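# Move wooden block from bench onto cart floor

## Task

Pick the wooden block up from the bench and lay it flat on the cart's floor, at the cart's handle end next to the profiles. The drop flap must stay open, and anything that was already in place must still be in place at the finish. At the end both grippers must be empty and away from the cart, the robot must have released the block and backed off, and it must touch nothing. The robot must not fall over or be left tilted, or the task fails.

## Robot and tools

ROBOT. A Rainbow Robotics RB-Y1 simulated in physics. It has a wheeled base with two drive wheels and two rear casters, and it cannot move sideways. The base is 0.58 m wide. It reaches 0.10 m in front of the drive axle and 0.57 m behind it, and it sweeps a 0.58 m radius when it spins in place. Above the base is a folding torso (the leg), with joints torso_squat_rad, torso_shift_rad, torso_pitch_rad and torso_yaw_rad. On top are a head (head_pan_rad, head_tilt_rad) and two 7-joint arms, each with a parallel gripper. Each wrist has a camera case that sticks out sideways and can collide with things.

FRAMES AND UNITS. Lengths are in metres and angles in radians. The base frame has its origin on the floor midway between the drive wheels, with x forward, y to the left and z up. The left_hand and right_hand readouts are the point between the finger pads, 0.03 m behind the fingertips. The fingers point along the hand's -z axis and close along its x axis. The odometry frame is the base frame at the start, and base_odometry heading is positive to the left. Positive yaw, pan and turn mean turning left.

TOOL move. One action per call. Its parts are:
- base: a velocity command, not a position. The object {x_m_s, turn_rad_s, for_s} gives forward speed in m/s (0.005 to 1.5 either sign, or 0) and left turn rate in rad/s (0.02 to 1.509 either sign, or 0). Both are held for for_s seconds (0.1 to 5), and then the base brakes. Any key left out counts as 0. The distance covered is roughly speed times for_s, less on short commands, because acceleration is 0.4 m/s² (turns 0.5 rad/s²).
- joints: absolute targets keyed by joint name, in rad, except left_gripper_m and right_gripper_m, which give the pad opening in m (0 to 0.1). Ranges include: squat 0 to 1.2, shift -0.3 to 0.6, pitch -0.2 to 1.4, yaw -1.5 to 1.5, head_pan ±0.523, head_tilt -0.35 to 1.57, elbows -2.617 to 0.01 (negative bends), left shoulder_roll 0 to 3.141, right shoulder_roll -3.141 to 0. The torso also has combined limits: squat+shift ≤ 1.52; squat-shift+pitch ≤ 1.57; shift+0.5 pitch-0.4 squat ≤ 0.7; shift+0.3 pitch-0.5 squat ≤ 0.39.
- target: an absolute pose for one hand, as {side: "left"/"right", x, y, z (m, base frame, -3 to 3), quat_wxyz: four numbers w,x,y,z in the same form as the hand readouts}. It may only be combined with min_time_s. It is turned into joint angles once, so the hand travels on an arc. Use short steps for long moves.
- min_time_s: the minimum duration of the arm, head and torso motions, 0.1 to 8 s.
- contact_limits: gripper current per gripper key, in mA, 200 to 672.5. It lowers the grip force and persists until changed.
- cameras: a list from head_camera, left_wrist_camera, right_wrist_camera or all.
- blocking: false returns early while the motion continues.
A move with no action just reports the state and the images.

OTHER TOOLS. wait(seconds 0 to 10, cameras) lets the robot run and returns the state. stop(cameras) brakes everything that is running. zoom_image(camera, region [x0,y0,x1,y1] in image pixels, each side at most 504) enlarges the latest frame. read_manual(section "licences") returns only licence text. finished_scene(scene) ends the scene, and nothing should follow it in the same reply.

RESULTS. The "move" line gives "done" or the worst status. Hand statuses are: reached (within 10 mm and 2°), short (with the miss distance), or refused (with the reason). Joint statuses are: done, moving, off_target (stopped away from its target and maybe still pushing), not_followed (the arm collision check withheld it), stopped, contact_stop (torso only), time_out, limit_stop_at_<name> (a self-collision guard or limit), torque_fault, and limit_stop_at_motor_heat. A refusal or an unplanned stop cancels the later move, wait and finished_scene calls in that reply. A contact_stop or time_out freezes the whole group (torso, or that arm). on_its_own reports things the robot did uncommanded. lidar_m gives 12 distances in 30° sectors, counter-clockwise from straight ahead, seen at 0.23 m height. motor_effort gives wheel load in %; over about 30 at rest means pushing something. wheel_motors_off=1 means the wheels stalled and are cut for 2 s. Other lines cover joint and external torques, wrist force and torque (raw, with offsets), and motor temperatures (MOTOR HOT at 65 °C, with brakes applied at 80 °C).

GRASPING. Command an opening at least 0.005 m narrower than the block. An off_target gripper status while holding is normal. Each arm is rated for 3 kg.

CAUTIONS. Do not drop the block or release it while it is moving. Avoid slamming or shoving furniture, and keep parts from falling far. Never let the arms hit or squeeze each other, grippers and cameras included; about 0.5 rad of outward shoulder roll keeps the hands apart. Bending or rising quickly with the arms out front, or braking hard while bowed forward, can tip the robot. The base does not stop when it hits furniture, and the body can snag on table edges. Torso yaw needs both arms lifted out by at least 0.2 rad. Contact torques at a joint's load limit cause a 10 s freeze. Hot motors cause a longer one. Finish with the grippers open, clear of the cart, and the robot upright and touching nothing.

Each tool is called by a JSON object that holds its "op" and its "data", one argument or row to a line.

## Session

{"op": "move", "data": {
  "joints": {"head_tilt_rad": 0.7},
  "cameras": ["head_camera"]
}}

{"op": "move", "data": {
  "joints": {"head_tilt_rad": 0.6, "head_pan_rad": 0.52},
  "cameras": ["head_camera"]
}}

{"op": "move", "data": {
  "joints": {"head_tilt_rad": 0.6, "head_pan_rad": -0.52},
  "cameras": ["head_camera"]
}}

Scene clock: 0.83 s.
Joint torques (N m): left_arm=[-1.43 -0.58 0.85 -0.67 -0.1 -0.67 -0.17] | right_arm=[-3.25 -0.62 -0.85 -1.51 0.01 -0.64 0.04]
External joint torques (N m): left_arm=[-0.05 -0.73 0.84 -0.12 -0.1 -0.24 -0.16] | right_arm=[0.35 0.5 -0.81 0.12 -0.05 -0.04 0.02]
Motor temperatures (°C): left_arm=[30 28 32 36 34 33 38] | right_arm=[34 30 32 30 35 36 34]
Wrist force (N): left_arm=[-0.7 1.0 -7.0] | right_arm=[-2.7 1.0 -4.9]
Wrist torque (N m): left_arm=[-0.24 0.04 0.07] | right_arm=[-0.09 -0.11 -0.08]
Wrist force, peak (N): left_arm=[0.1 1.6 -7.9] | right_arm=[-2.9 0.8 -5.4]
move: done
base_odometry: x=+0.000 y=+0.000 heading=+0.000
lidar_m: 0.74 1.02 1.56 4.57 1.51 1.08 1.03 1.08 1.44 3.61 1.09 0.78
base_status: not commanded
joint_positions: torso_squat_rad=+0.350 torso_shift_rad=+0.000 torso_pitch_rad=+0.000 torso_yaw_rad=+0.000 left_shoulder_pitch_rad=+0.037 left_shoulder_roll_rad=+0.004 left_shoulder_yaw_rad=-0.043 left_elbow_rad=-0.196 left_forearm_roll_rad=-0.014 left_wrist_pitch_rad=+0.002 left_hand_roll_rad=+0.027 left_gripper_m=+0.099 right_shoulder_pitch_rad=-0.040 right_shoulder_roll_rad=-0.021 right_shoulder_yaw_rad=-0.018 right_elbow_rad=-0.235 right_forearm_roll_rad=+0.049 right_wrist_pitch_rad=-0.014 right_hand_roll_rad=+0.035 right_gripper_m=+0.099 head_pan_rad=+0.000 head_tilt_rad=+0.700
joint_status: all done
wheel_motors_off: 0
motor_effort: left_wheel=+0(1) right_wheel=+0(2)
chest: x=-0.2280 y=+0.0001 z=+1.2475 quat_wxyz=(+1.000, +0.000, +0.000, +0.000) (m; base frame)
left_hand: x=-0.1598 y=+0.2200 z=+0.5653 quat_wxyz=(+0.997, +0.000, -0.079, -0.009) (m; base frame)
right_hand: x=-0.0823 y=-0.2360 z=+0.5770 quat_wxyz=(+0.989, -0.016, -0.142, +0.041) (m; base frame)
pictures: head_camera
camera_calibration:
head_camera: T_world_to_cam=[[-0.00129999, -0.999504, -0.0314624, 0.0444858], [-0.599497, 0.0259607, -0.799956, 1.08611], [0.800376, 0.0178217, -0.599233, 0.97739], [0, 0, 0, 1]] pos_world=[-0.131105, -0.00115113, 1.45592]

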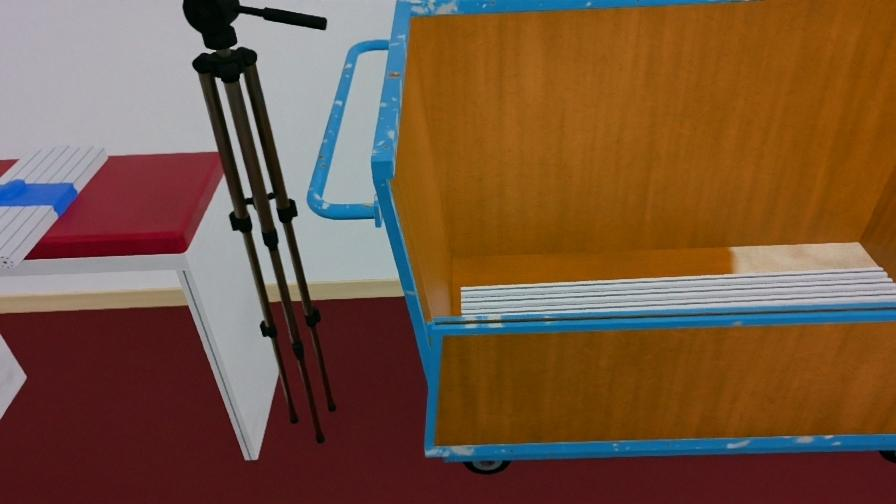

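Scene clock: 1.83 s.
Joint torques (N m): left_arm=[-1.9 -0.48 0.73 -0.58 -0.02 -0.7 -0.03] | right_arm=[-3.3 -0.65 -0.61 -1.35 0.08 -0.53 -0.14]
External joint torques (N m): left_arm=[-0.52 -0.63 0.71 -0.02 -0.02 -0.27 -0.02] | right_arm=[0.29 0.46 -0.56 0.28 0.02 0.06 -0.16]
Wrist force (N): left_arm=[-0.4 1.3 -7.6] | right_arm=[-2.6 0.9 -5.0]
Wrist torque (N m): left_arm=[-0.27 0.14 0.06] | right_arm=[-0.09 -0.10 -0.11]
Wrist force, peak (N): left_arm=[-0.7 1.3 -8.3] | right_arm=[-2.9 1.1 -5.3]
move: done
base_odometry: x=+0.000 y=+0.000 heading=+0.000
lidar_m: 0.74 1.03 1.57 4.56 1.52 1.08 1.03 1.07 1.43 3.61 1.10 0.79
base_status: not commanded
joint_positions: torso_squat_rad=+0.350 torso_shift_rad=+0.000 torso_pitch_rad=+0.000 torso_yaw_rad=+0.000 left_shoulder_pitch_rad=+0.037 left_shoulder_roll_rad=+0.004 left_shoulder_yaw_rad=-0.043 left_elbow_rad=-0.196 left_forearm_roll_rad=-0.014 left_wrist_pitch_rad=+0.002 left_hand_roll_rad=+0.027 left_gripper_m=+0.099 right_shoulder_pitch_rad=-0.040 right_shoulder_roll_rad=-0.021 right_shoulder_yaw_rad=-0.018 right_elbow_rad=-0.235 right_forearm_roll_rad=+0.049 right_wrist_pitch_rad=-0.014 right_hand_roll_rad=+0.035 right_gripper_m=+0.099 head_pan_rad=+0.520 head_tilt_rad=+0.600
joint_status: all done
wheel_motors_off: 0
motor_effort: left_wheel=+0(1) right_wheel=+1(2)
chest: x=-0.2280 y=+0.0001 z=+1.2475 quat_wxyz=(+1.000, +0.000, +0.000, +0.000) (m; base frame)
left_hand: x=-0.1598 y=+0.2200 z=+0.5653 quat_wxyz=(+0.997, +0.000, -0.079, -0.009) (m; base frame)
right_hand: x=-0.0823 y=-0.2360 z=+0.5770 quat_wxyz=(+0.989, -0.016, -0.142, +0.041) (m; base frame)
pictures: head_camera
camera_calibration:
head_camera: T_world_to_cam=[[0.498213, -0.866484, -0.0314502, 0.14729], [-0.461322, -0.234191, -0.855767, 1.19539], [0.734143, 0.440863, -0.516405, 0.843793], [0, 0, 0, 1]] pos_world=[-0.141388, 0.0355768, 1.46335]

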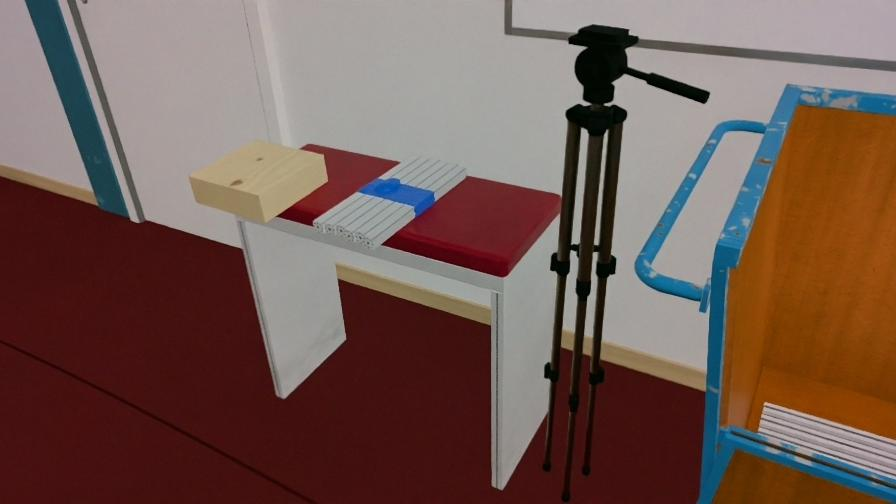

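Scene clock: 3.20 s.
Joint torques (N m): left_arm=[-1.94 -0.64 0.51 -0.52 -0.13 -0.69 -0.1] | right_arm=[-3.53 -0.78 -0.39 -1.36 -0.08 -0.54 0.13]
External joint torques (N m): left_arm=[-0.56 -0.79 0.5 0.04 -0.13 -0.26 -0.09] | right_arm=[0.07 0.33 -0.35 0.28 -0.14 0.05 0.12]
Wrist force (N): left_arm=[0.1 2.2 -7.1] | right_arm=[-2.5 0.7 -5.0]
Wrist torque (N m): left_arm=[-0.41 0.16 0.08] | right_arm=[-0.06 -0.09 -0.11]
Wrist force, peak (N): left_arm=[0.3 1.8 -8.1] | right_arm=[-2.9 1.1 -5.5]
move: done
base_odometry: x=+0.000 y=+0.000 heading=+0.000
lidar_m: 0.74 1.02 1.56 4.57 1.53 1.08 1.02 1.07 1.44 3.63 1.09 0.79
base_status: not commanded
joint_positions: torso_squat_rad=+0.350 torso_shift_rad=+0.000 torso_pitch_rad=+0.000 torso_yaw_rad=+0.000 left_shoulder_pitch_rad=+0.037 left_shoulder_roll_rad=+0.004 left_shoulder_yaw_rad=-0.043 left_elbow_rad=-0.196 left_forearm_roll_rad=-0.014 left_wrist_pitch_rad=+0.002 left_hand_roll_rad=+0.027 left_gripper_m=+0.099 right_shoulder_pitch_rad=-0.040 right_shoulder_roll_rad=-0.021 right_shoulder_yaw_rad=-0.018 right_elbow_rad=-0.235 right_forearm_roll_rad=+0.049 right_wrist_pitch_rad=-0.014 right_hand_roll_rad=+0.035 right_gripper_m=+0.099 head_pan_rad=-0.520 head_tilt_rad=+0.600
joint_status: all done
wheel_motors_off: 0
motor_effort: left_wheel=+0(1) right_wheel=-1(2)
chest: x=-0.2280 y=+0.0001 z=+1.2475 quat_wxyz=(+1.000, +0.000, +0.000, +0.000) (m; base frame)
left_hand: x=-0.1598 y=+0.2200 z=+0.5653 quat_wxyz=(+0.997, +0.000, -0.079, -0.009) (m; base frame)
right_hand: x=-0.0823 y=-0.2360 z=+0.5770 quat_wxyz=(+0.989, -0.016, -0.142, +0.041) (m; base frame)
pictures: head_camera
camera_calibration:
head_camera: T_world_to_cam=[[-0.495067, -0.868285, -0.0314512, -0.0572399], [-0.435413, 0.279258, -0.855821, 1.2007], [0.75188, -0.409995, -0.516314, 0.847468], [0, 0, 0, 1]] pos_world=[-0.142731, -0.0375481, 1.46335]

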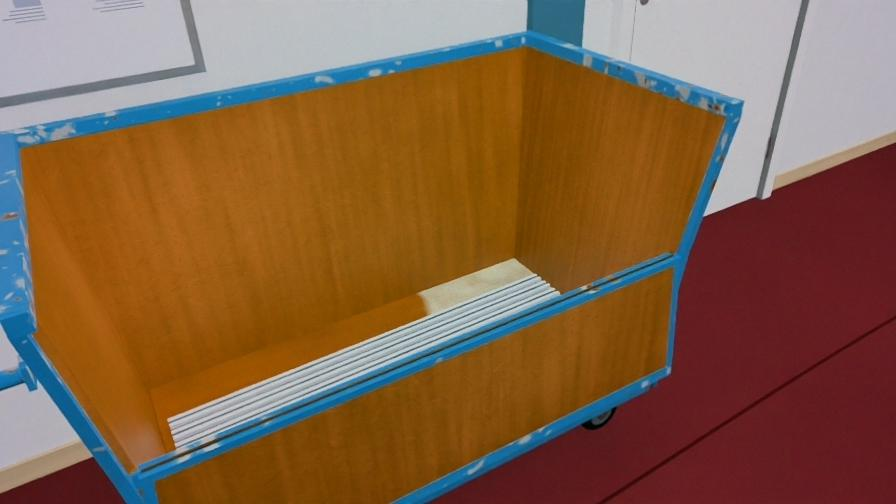

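{"op": "move", "data": {
  "base": {"x_m_s": 0.3, "for_s": 1.0},
  "joints": {"torso_squat_rad": 0.0, "head_tilt_rad": 0.9, "head_pan_rad": 0.0},
  "cameras": ["head_camera"]
}}

{"op": "move", "data": {
  "joints": {"head_tilt_rad": 0.65, "head_pan_rad": 0.52},
  "cameras": ["head_camera"]
}}

{"op": "zoom_image", "data": {
  "camera": "head_camera",
  "region": [0, 50, 504, 400]
}}

Scene clock: 14.50 s.
Joint torques (N m): left_arm=[-1.02 -0.66 0.69 -0.48 -0.06 -0.6 -0.06] | right_arm=[-3.43 -0.47 -0.55 -1.6 -0.08 -0.65 -0.07]
External joint torques (N m): left_arm=[0.36 -0.81 0.68 0.08 -0.06 -0.17 -0.05] | right_arm=[0.16 0.65 -0.5 0.03 -0.14 -0.05 -0.09]
Wrist force (N): left_arm=[0.2 1.2 -7.7] | right_arm=[-2.4 0.7 -5.3]
Wrist torque (N m): left_arm=[-0.29 0.19 0.08] | right_arm=[-0.07 -0.05 -0.10]
Wrist force, peak (N): left_arm=[0.2 1.5 -8.5] | right_arm=[-2.4 1.6 -5.6]
move: done
base_odometry: x=+0.300 y=+0.000 heading=+0.000
lidar_m: 0.44 0.77 1.41 4.32 1.97 1.41 1.33 1.38 1.85 4.66 0.66 0.47
base_status: done (sent for 1 of 1 s)
joint_positions: torso_squat_rad=+0.000 torso_shift_rad=+0.000 torso_pitch_rad=+0.000 torso_yaw_rad=+0.000 left_shoulder_pitch_rad=+0.037 left_shoulder_roll_rad=+0.004 left_shoulder_yaw_rad=-0.043 left_elbow_rad=-0.196 left_forearm_roll_rad=-0.014 left_wrist_pitch_rad=+0.002 left_hand_roll_rad=+0.027 left_gripper_m=+0.099 right_shoulder_pitch_rad=-0.040 right_shoulder_roll_rad=-0.021 right_shoulder_yaw_rad=-0.018 right_elbow_rad=-0.235 right_forearm_roll_rad=+0.049 right_wrist_pitch_rad=-0.014 right_hand_roll_rad=+0.035 right_gripper_m=+0.099 head_pan_rad=+0.000 head_tilt_rad=+0.900
joint_status: all done
wheel_motors_off: 0
motor_effort: left_wheel=+0(23) right_wheel=-2(56)
chest: x=-0.2279 y=+0.0001 z=+1.2899 quat_wxyz=(+1.000, +0.000, +0.000, +0.000) (m; base frame)
left_hand: x=-0.1597 y=+0.2200 z=+0.6077 quat_wxyz=(+0.997, +0.000, -0.079, -0.009) (m; base frame)
right_hand: x=-0.0823 y=-0.2360 z=+0.6195 quat_wxyz=(+0.989, -0.016, -0.142, +0.041) (m; base frame)
pictures: head_camera
camera_calibration:
head_camera: T_world_to_cam=[[-0.00753289, -0.999504, -0.0305745, 0.0432144], [-0.746573, 0.0259626, -0.664796, 0.88839], [0.665261, 0.0178183, -0.746399, 1.19423], [0, 0, 0, 1]] pos_world=[-0.130904, -0.00115111, 1.48329]

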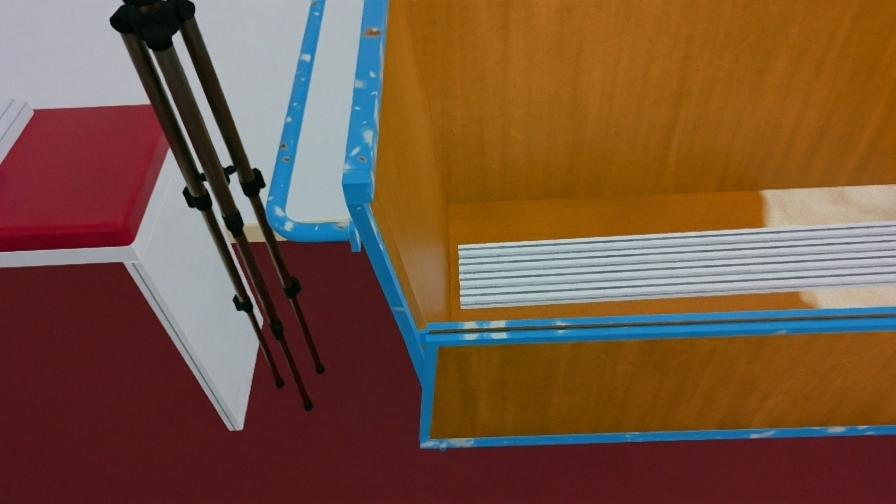

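Scene clock: 15.50 s.
Joint torques (N m): left_arm=[-1.12 -0.62 0.45 -0.49 0.03 -0.65 -0.07] | right_arm=[-3.16 -0.35 -0.4 -1.28 -0.03 -0.61 0.01]
External joint torques (N m): left_arm=[0.26 -0.77 0.44 0.06 0.03 -0.22 -0.06] | right_arm=[0.43 0.76 -0.36 0.35 -0.09 -0.02 -0.01]
Wrist force (N): left_arm=[-1.0 1.7 -7.5] | right_arm=[-2.2 1.0 -5.1]
Wrist torque (N m): left_arm=[-0.37 0.02 0.11] | right_arm=[-0.10 -0.03 -0.11]
Wrist force, peak (N): left_arm=[0.1 1.3 -8.6] | right_arm=[-2.9 0.8 -5.3]
move: done
base_odometry: x=+0.300 y=+0.000 heading=+0.000
lidar_m: 0.43 0.77 1.41 4.35 1.96 1.40 1.33 1.38 1.86 4.66 0.66 0.47
base_status: not commanded
joint_positions: torso_squat_rad=+0.000 torso_shift_rad=+0.000 torso_pitch_rad=+0.000 torso_yaw_rad=+0.000 left_shoulder_pitch_rad=+0.037 left_shoulder_roll_rad=+0.004 left_shoulder_yaw_rad=-0.043 left_elbow_rad=-0.196 left_forearm_roll_rad=-0.014 left_wrist_pitch_rad=+0.002 left_hand_roll_rad=+0.027 left_gripper_m=+0.099 right_shoulder_pitch_rad=-0.040 right_shoulder_roll_rad=-0.021 right_shoulder_yaw_rad=-0.018 right_elbow_rad=-0.235 right_forearm_roll_rad=+0.049 right_wrist_pitch_rad=-0.014 right_hand_roll_rad=+0.035 right_gripper_m=+0.099 head_pan_rad=+0.520 head_tilt_rad=+0.650
joint_status: all done
wheel_motors_off: 0
motor_effort: left_wheel=-1(2) right_wheel=+1(2)
chest: x=-0.2279 y=+0.0001 z=+1.2899 quat_wxyz=(+1.000, +0.000, +0.000, +0.000) (m; base frame)
left_hand: x=-0.1597 y=+0.2200 z=+0.6077 quat_wxyz=(+0.997, +0.000, -0.079, -0.009) (m; base frame)
right_hand: x=-0.0823 y=-0.2360 z=+0.6195 quat_wxyz=(+0.989, -0.016, -0.142, +0.041) (m; base frame)
pictures: head_camera
camera_calibration:
head_camera: T_world_to_cam=[[0.496833, -0.867271, -0.0315819, 0.14854], [-0.498021, -0.25512, -0.828788, 1.18403], [0.710727, 0.427498, -0.558671, 0.923857], [0, 0, 0, 1]] pos_world=[-0.140738, 0.035948, 1.50213]

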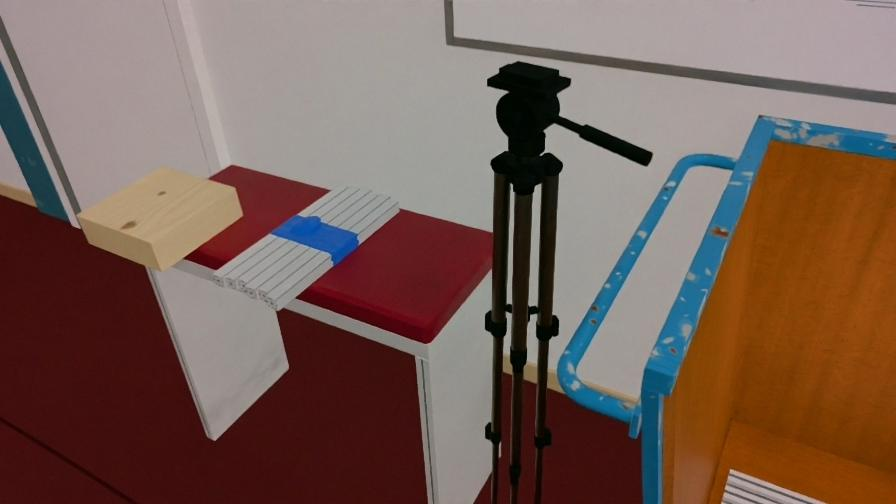

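Scaled by 1.000.

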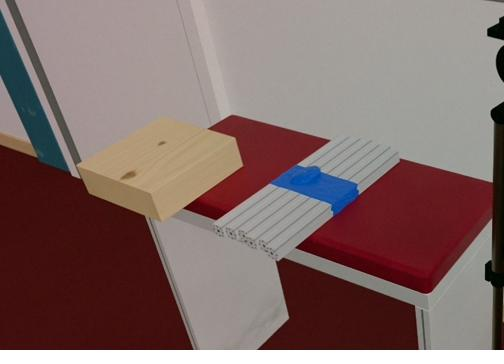

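{"op": "move", "data": {
  "joints": {"torso_pitch_rad": 0.7, "head_tilt_rad": 0.55, "head_pan_rad": 0.0},
  "cameras": ["head_camera"]
}}

Scene clock: 27.50 s.
Joint torques (N m): left_arm=[15.09 -0.81 0.57 6.6 -0.13 0.7 0.07] | right_arm=[15.16 -0.18 -0.83 5.97 -0.24 0.77 -0.03]
External joint torques (N m): left_arm=[-1.51 -1.16 0.53 0.06 -0.12 -0.24 0.04] | right_arm=[0.52 0.45 -0.51 0.67 -0.14 0.05 0]
Wrist force (N): left_arm=[3.9 0.7 -6.7] | right_arm=[1.2 0.5 -4.9]
Wrist torque (N m): left_arm=[-0.22 0.34 0.04] | right_arm=[-0.02 0.08 -0.09]
Wrist force, peak (N): left_arm=[1.4 1.9 -8.4] | right_arm=[-3.1 1.5 -5.2]
move: done
base_odometry: x=+0.300 y=+0.000 heading=+0.000
lidar_m: 0.44 0.76 1.43 4.32 1.95 1.40 1.32 1.38 1.86 4.68 0.66 0.47
base_status: not commanded
joint_positions: torso_squat_rad=+0.000 torso_shift_rad=+0.000 torso_pitch_rad=+0.700 torso_yaw_rad=+0.000 left_shoulder_pitch_rad=+0.037 left_shoulder_roll_rad=+0.004 left_shoulder_yaw_rad=-0.043 left_elbow_rad=-0.196 left_forearm_roll_rad=-0.014 left_wrist_pitch_rad=+0.002 left_hand_roll_rad=+0.027 left_gripper_m=+0.099 right_shoulder_pitch_rad=-0.040 right_shoulder_roll_rad=-0.021 right_shoulder_yaw_rad=-0.018 right_elbow_rad=-0.235 right_forearm_roll_rad=+0.049 right_wrist_pitch_rad=-0.014 right_hand_roll_rad=+0.035 right_gripper_m=+0.099 head_pan_rad=+0.000 head_tilt_rad=+0.550
joint_status: all done
wheel_motors_off: 0
motor_effort: left_wheel=+0(1) right_wheel=+1(2)
chest: x=-0.0287 y=+0.0001 z=+1.2172 quat_wxyz=(+0.939, +0.000, +0.343, +0.000) (m; base frame)
left_hand: x=-0.4160 y=+0.2200 z=+0.6515 quat_wxyz=(+0.964, -0.003, +0.267, -0.008) (m; base frame)
right_hand: x=-0.3491 y=-0.2360 z=+0.6105 quat_wxyz=(+0.978, -0.001, +0.205, +0.044) (m; base frame)
pictures: head_camera
camera_calibration:
head_camera: T_world_to_cam=[[-0.0175563, -0.999504, -0.026141, 0.0367143], [-0.929226, 0.0259622, -0.368598, 0.660251], [0.369094, 0.0178197, -0.929221, 1.16195], [0, 0, 0, 1]] pos_world=[0.185297, -0.00115112, 1.32404]

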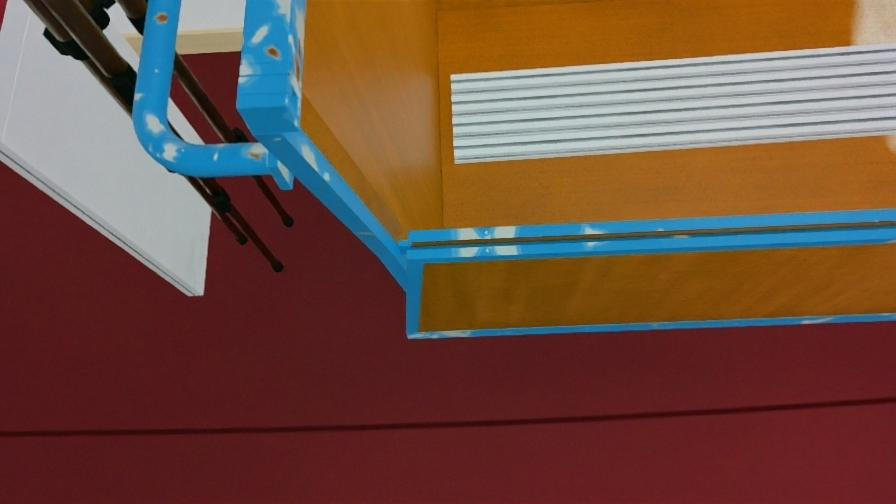

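{"op": "move", "data": {
  "base": {"x_m_s": -0.3, "for_s": 1.2},
  "joints": {"torso_pitch_rad": 0.8, "torso_squat_rad": 0.6, "torso_shift_rad": 0.15, "left_shoulder_pitch_rad": -0.7, "right_shoulder_pitch_rad": -0.7, "left_elbow_rad": -0.4, "right_elbow_rad": -0.4, "left_shoulder_roll_rad": 0.1, "right_shoulder_roll_rad": -0.1},
  "min_time_s": 4,
  "cameras": ["head_camera"]
}}

{"op": "move", "data": {
  "joints": {"torso_pitch_rad": 1.1, "torso_squat_rad": 0.65, "torso_shift_rad": 0.2, "left_shoulder_pitch_rad": -1.0, "right_shoulder_pitch_rad": -1.0, "head_tilt_rad": 0.0},
  "min_time_s": 3,
  "cameras": ["head_camera"]
}}

{"op": "move", "data": {
  "target": {"side": "left", "x": 0.36, "y": 0.2, "z": 0.3, "quat_wxyz": [0.707, 0, 0, -0.707]},
  "min_time_s": 3
}}

{"op": "move", "data": {
  "target": {"side": "right", "x": 0.36, "y": -0.2, "z": 0.3, "quat_wxyz": [0.707, 0, 0, 0.707]},
  "min_time_s": 3,
  "cameras": ["head_camera"]
}}

Scene clock: 66.07 s.
Joint torques (N m): left_arm=[-1.31 -0.38 0.54 -2.24 -0.01 -0.87 -0.11] | right_arm=[-1.71 -1.61 -0.66 -2.06 -0.08 -0.43 -0.04]
External joint torques (N m): left_arm=[-0.37 -0.13 0.58 -0.48 -0.01 -0.23 -0.1] | right_arm=[-0.97 -1.27 -0.63 -0.44 -0.15 0.17 -0.05]
Wrist force (N): left_arm=[-1.6 1.0 -6.9] | right_arm=[-2.3 1.0 -5.3]
Wrist torque (N m): left_arm=[-0.26 0.00 0.11] | right_arm=[-0.10 -0.10 -0.09]
Wrist force, peak (N): left_arm=[1.7 2.1 -8.5] | right_arm=[-2.4 0.8 -5.6]
move: done
base_odometry: x=-0.060 y=+0.000 heading=+0.000
lidar_m: 0.80 1.09 1.59 4.31 1.41 1.01 0.96 1.01 1.35 3.40 1.19 0.84
base_status: done (sent for 1.2 of 1.2 s)
joint_positions: torso_squat_rad=+0.600 torso_shift_rad=+0.150 torso_pitch_rad=+0.800 torso_yaw_rad=+0.000 left_shoulder_pitch_rad=-0.700 left_shoulder_roll_rad=+0.100 left_shoulder_yaw_rad=-0.043 left_elbow_rad=-0.400 left_forearm_roll_rad=-0.014 left_wrist_pitch_rad=+0.002 left_hand_roll_rad=+0.027 left_gripper_m=+0.099 right_shoulder_pitch_rad=-0.700 right_shoulder_roll_rad=-0.100 right_shoulder_yaw_rad=-0.018 right_elbow_rad=-0.400 right_forearm_roll_rad=+0.049 right_wrist_pitch_rad=-0.014 right_hand_roll_rad=+0.035 right_gripper_m=+0.099 head_pan_rad=+0.000 head_tilt_rad=+0.550
joint_status: all done
wheel_motors_off: 0
motor_effort: left_wheel=+0(27) right_wheel=-2(22)
chest: x=+0.0803 y=+0.0001 z=+1.0674 quat_wxyz=(+0.921, +0.000, +0.389, +0.000) (m; base frame)
left_hand: x=+0.2286 y=+0.1858 z=+0.3684 quat_wxyz=(+0.983, -0.025, -0.133, -0.124) (m; base frame)
right_hand: x=+0.2346 y=-0.1962 z=+0.3693 quat_wxyz=(+0.979, +0.011, -0.142, +0.143) (m; base frame)
pictures: head_camera
camera_calibration:
head_camera: T_world_to_cam=[[-0.020171, -0.999502, -0.0242855, 0.0328652], [-0.961365, 0.0260599, -0.274042, 0.607939], [0.274538, 0.0178196, -0.961411, 1.02454], [0, 0, 0, 1]] pos_world=[0.303839, -0.00125083, 1.1524]

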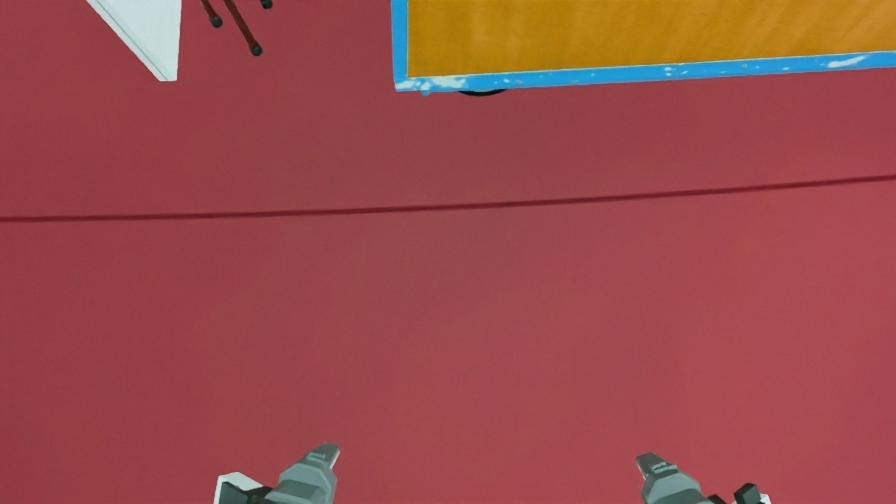

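Scene clock: 69.37 s.
Joint torques (N m): left_arm=[-1.94 -2.72 0.27 -2.28 -0.15 -0.84 -0.03] | right_arm=[-2.45 0.93 -0.11 -1.78 -0.1 -0.61 -0.01]
External joint torques (N m): left_arm=[-0.81 -0.04 0.71 -0.46 -0.15 -0.19 -0.01] | right_arm=[-1.53 -1.12 -0.46 -0.15 -0.18 -0.01 -0.03]
Wrist force (N): left_arm=[-0.3 2.4 -7.7] | right_arm=[-2.5 0.9 -5.0]
Wrist torque (N m): left_arm=[-0.39 0.19 0.12] | right_arm=[-0.14 -0.11 -0.08]
Wrist force, peak (N): left_arm=[-1.2 1.7 -8.3] | right_arm=[-3.4 0.5 -5.4]
move: done
base_odometry: x=-0.060 y=+0.000 heading=+0.000
lidar_m: 0.81 1.08 1.60 4.32 1.41 1.02 0.96 1.01 1.35 3.41 1.17 0.85
base_status: not commanded
joint_positions: torso_squat_rad=+0.650 torso_shift_rad=+0.200 torso_pitch_rad=+1.100 torso_yaw_rad=+0.000 left_shoulder_pitch_rad=-1.000 left_shoulder_roll_rad=+0.100 left_shoulder_yaw_rad=-0.043 left_elbow_rad=-0.400 left_forearm_roll_rad=-0.014 left_wrist_pitch_rad=+0.002 left_hand_roll_rad=+0.027 left_gripper_m=+0.099 right_shoulder_pitch_rad=-1.000 right_shoulder_roll_rad=-0.100 right_shoulder_yaw_rad=-0.018 right_elbow_rad=-0.400 right_forearm_roll_rad=+0.049 right_wrist_pitch_rad=-0.014 right_hand_roll_rad=+0.035 right_gripper_m=+0.099 head_pan_rad=+0.000 head_tilt_rad=+0.000
joint_status: all done
wheel_motors_off: 0
motor_effort: left_wheel=+0(1) right_wheel=-3(4)
chest: x=+0.1585 y=+0.0001 z=+0.9670 quat_wxyz=(+0.853, +0.000, +0.523, +0.000) (m; base frame)
left_hand: x=+0.3032 y=+0.1183 z=+0.2528 quat_wxyz=(+0.978, -0.071, -0.128, -0.147) (m; base frame)
right_hand: x=+0.3098 y=-0.1284 z=+0.2528 quat_wxyz=(+0.975, +0.057, -0.139, +0.165) (m; base frame)
pictures: head_camera
camera_calibration:
head_camera: T_world_to_cam=[[-0.0134498, -0.999504, -0.0284742, 0.0333361], [-0.86366, 0.025963, -0.503406, 0.873715], [0.503896, 0.0178212, -0.86358, 0.666978], [0, 0, 0, 1]] pos_world=[0.418953, -0.00125112, 1.01677]

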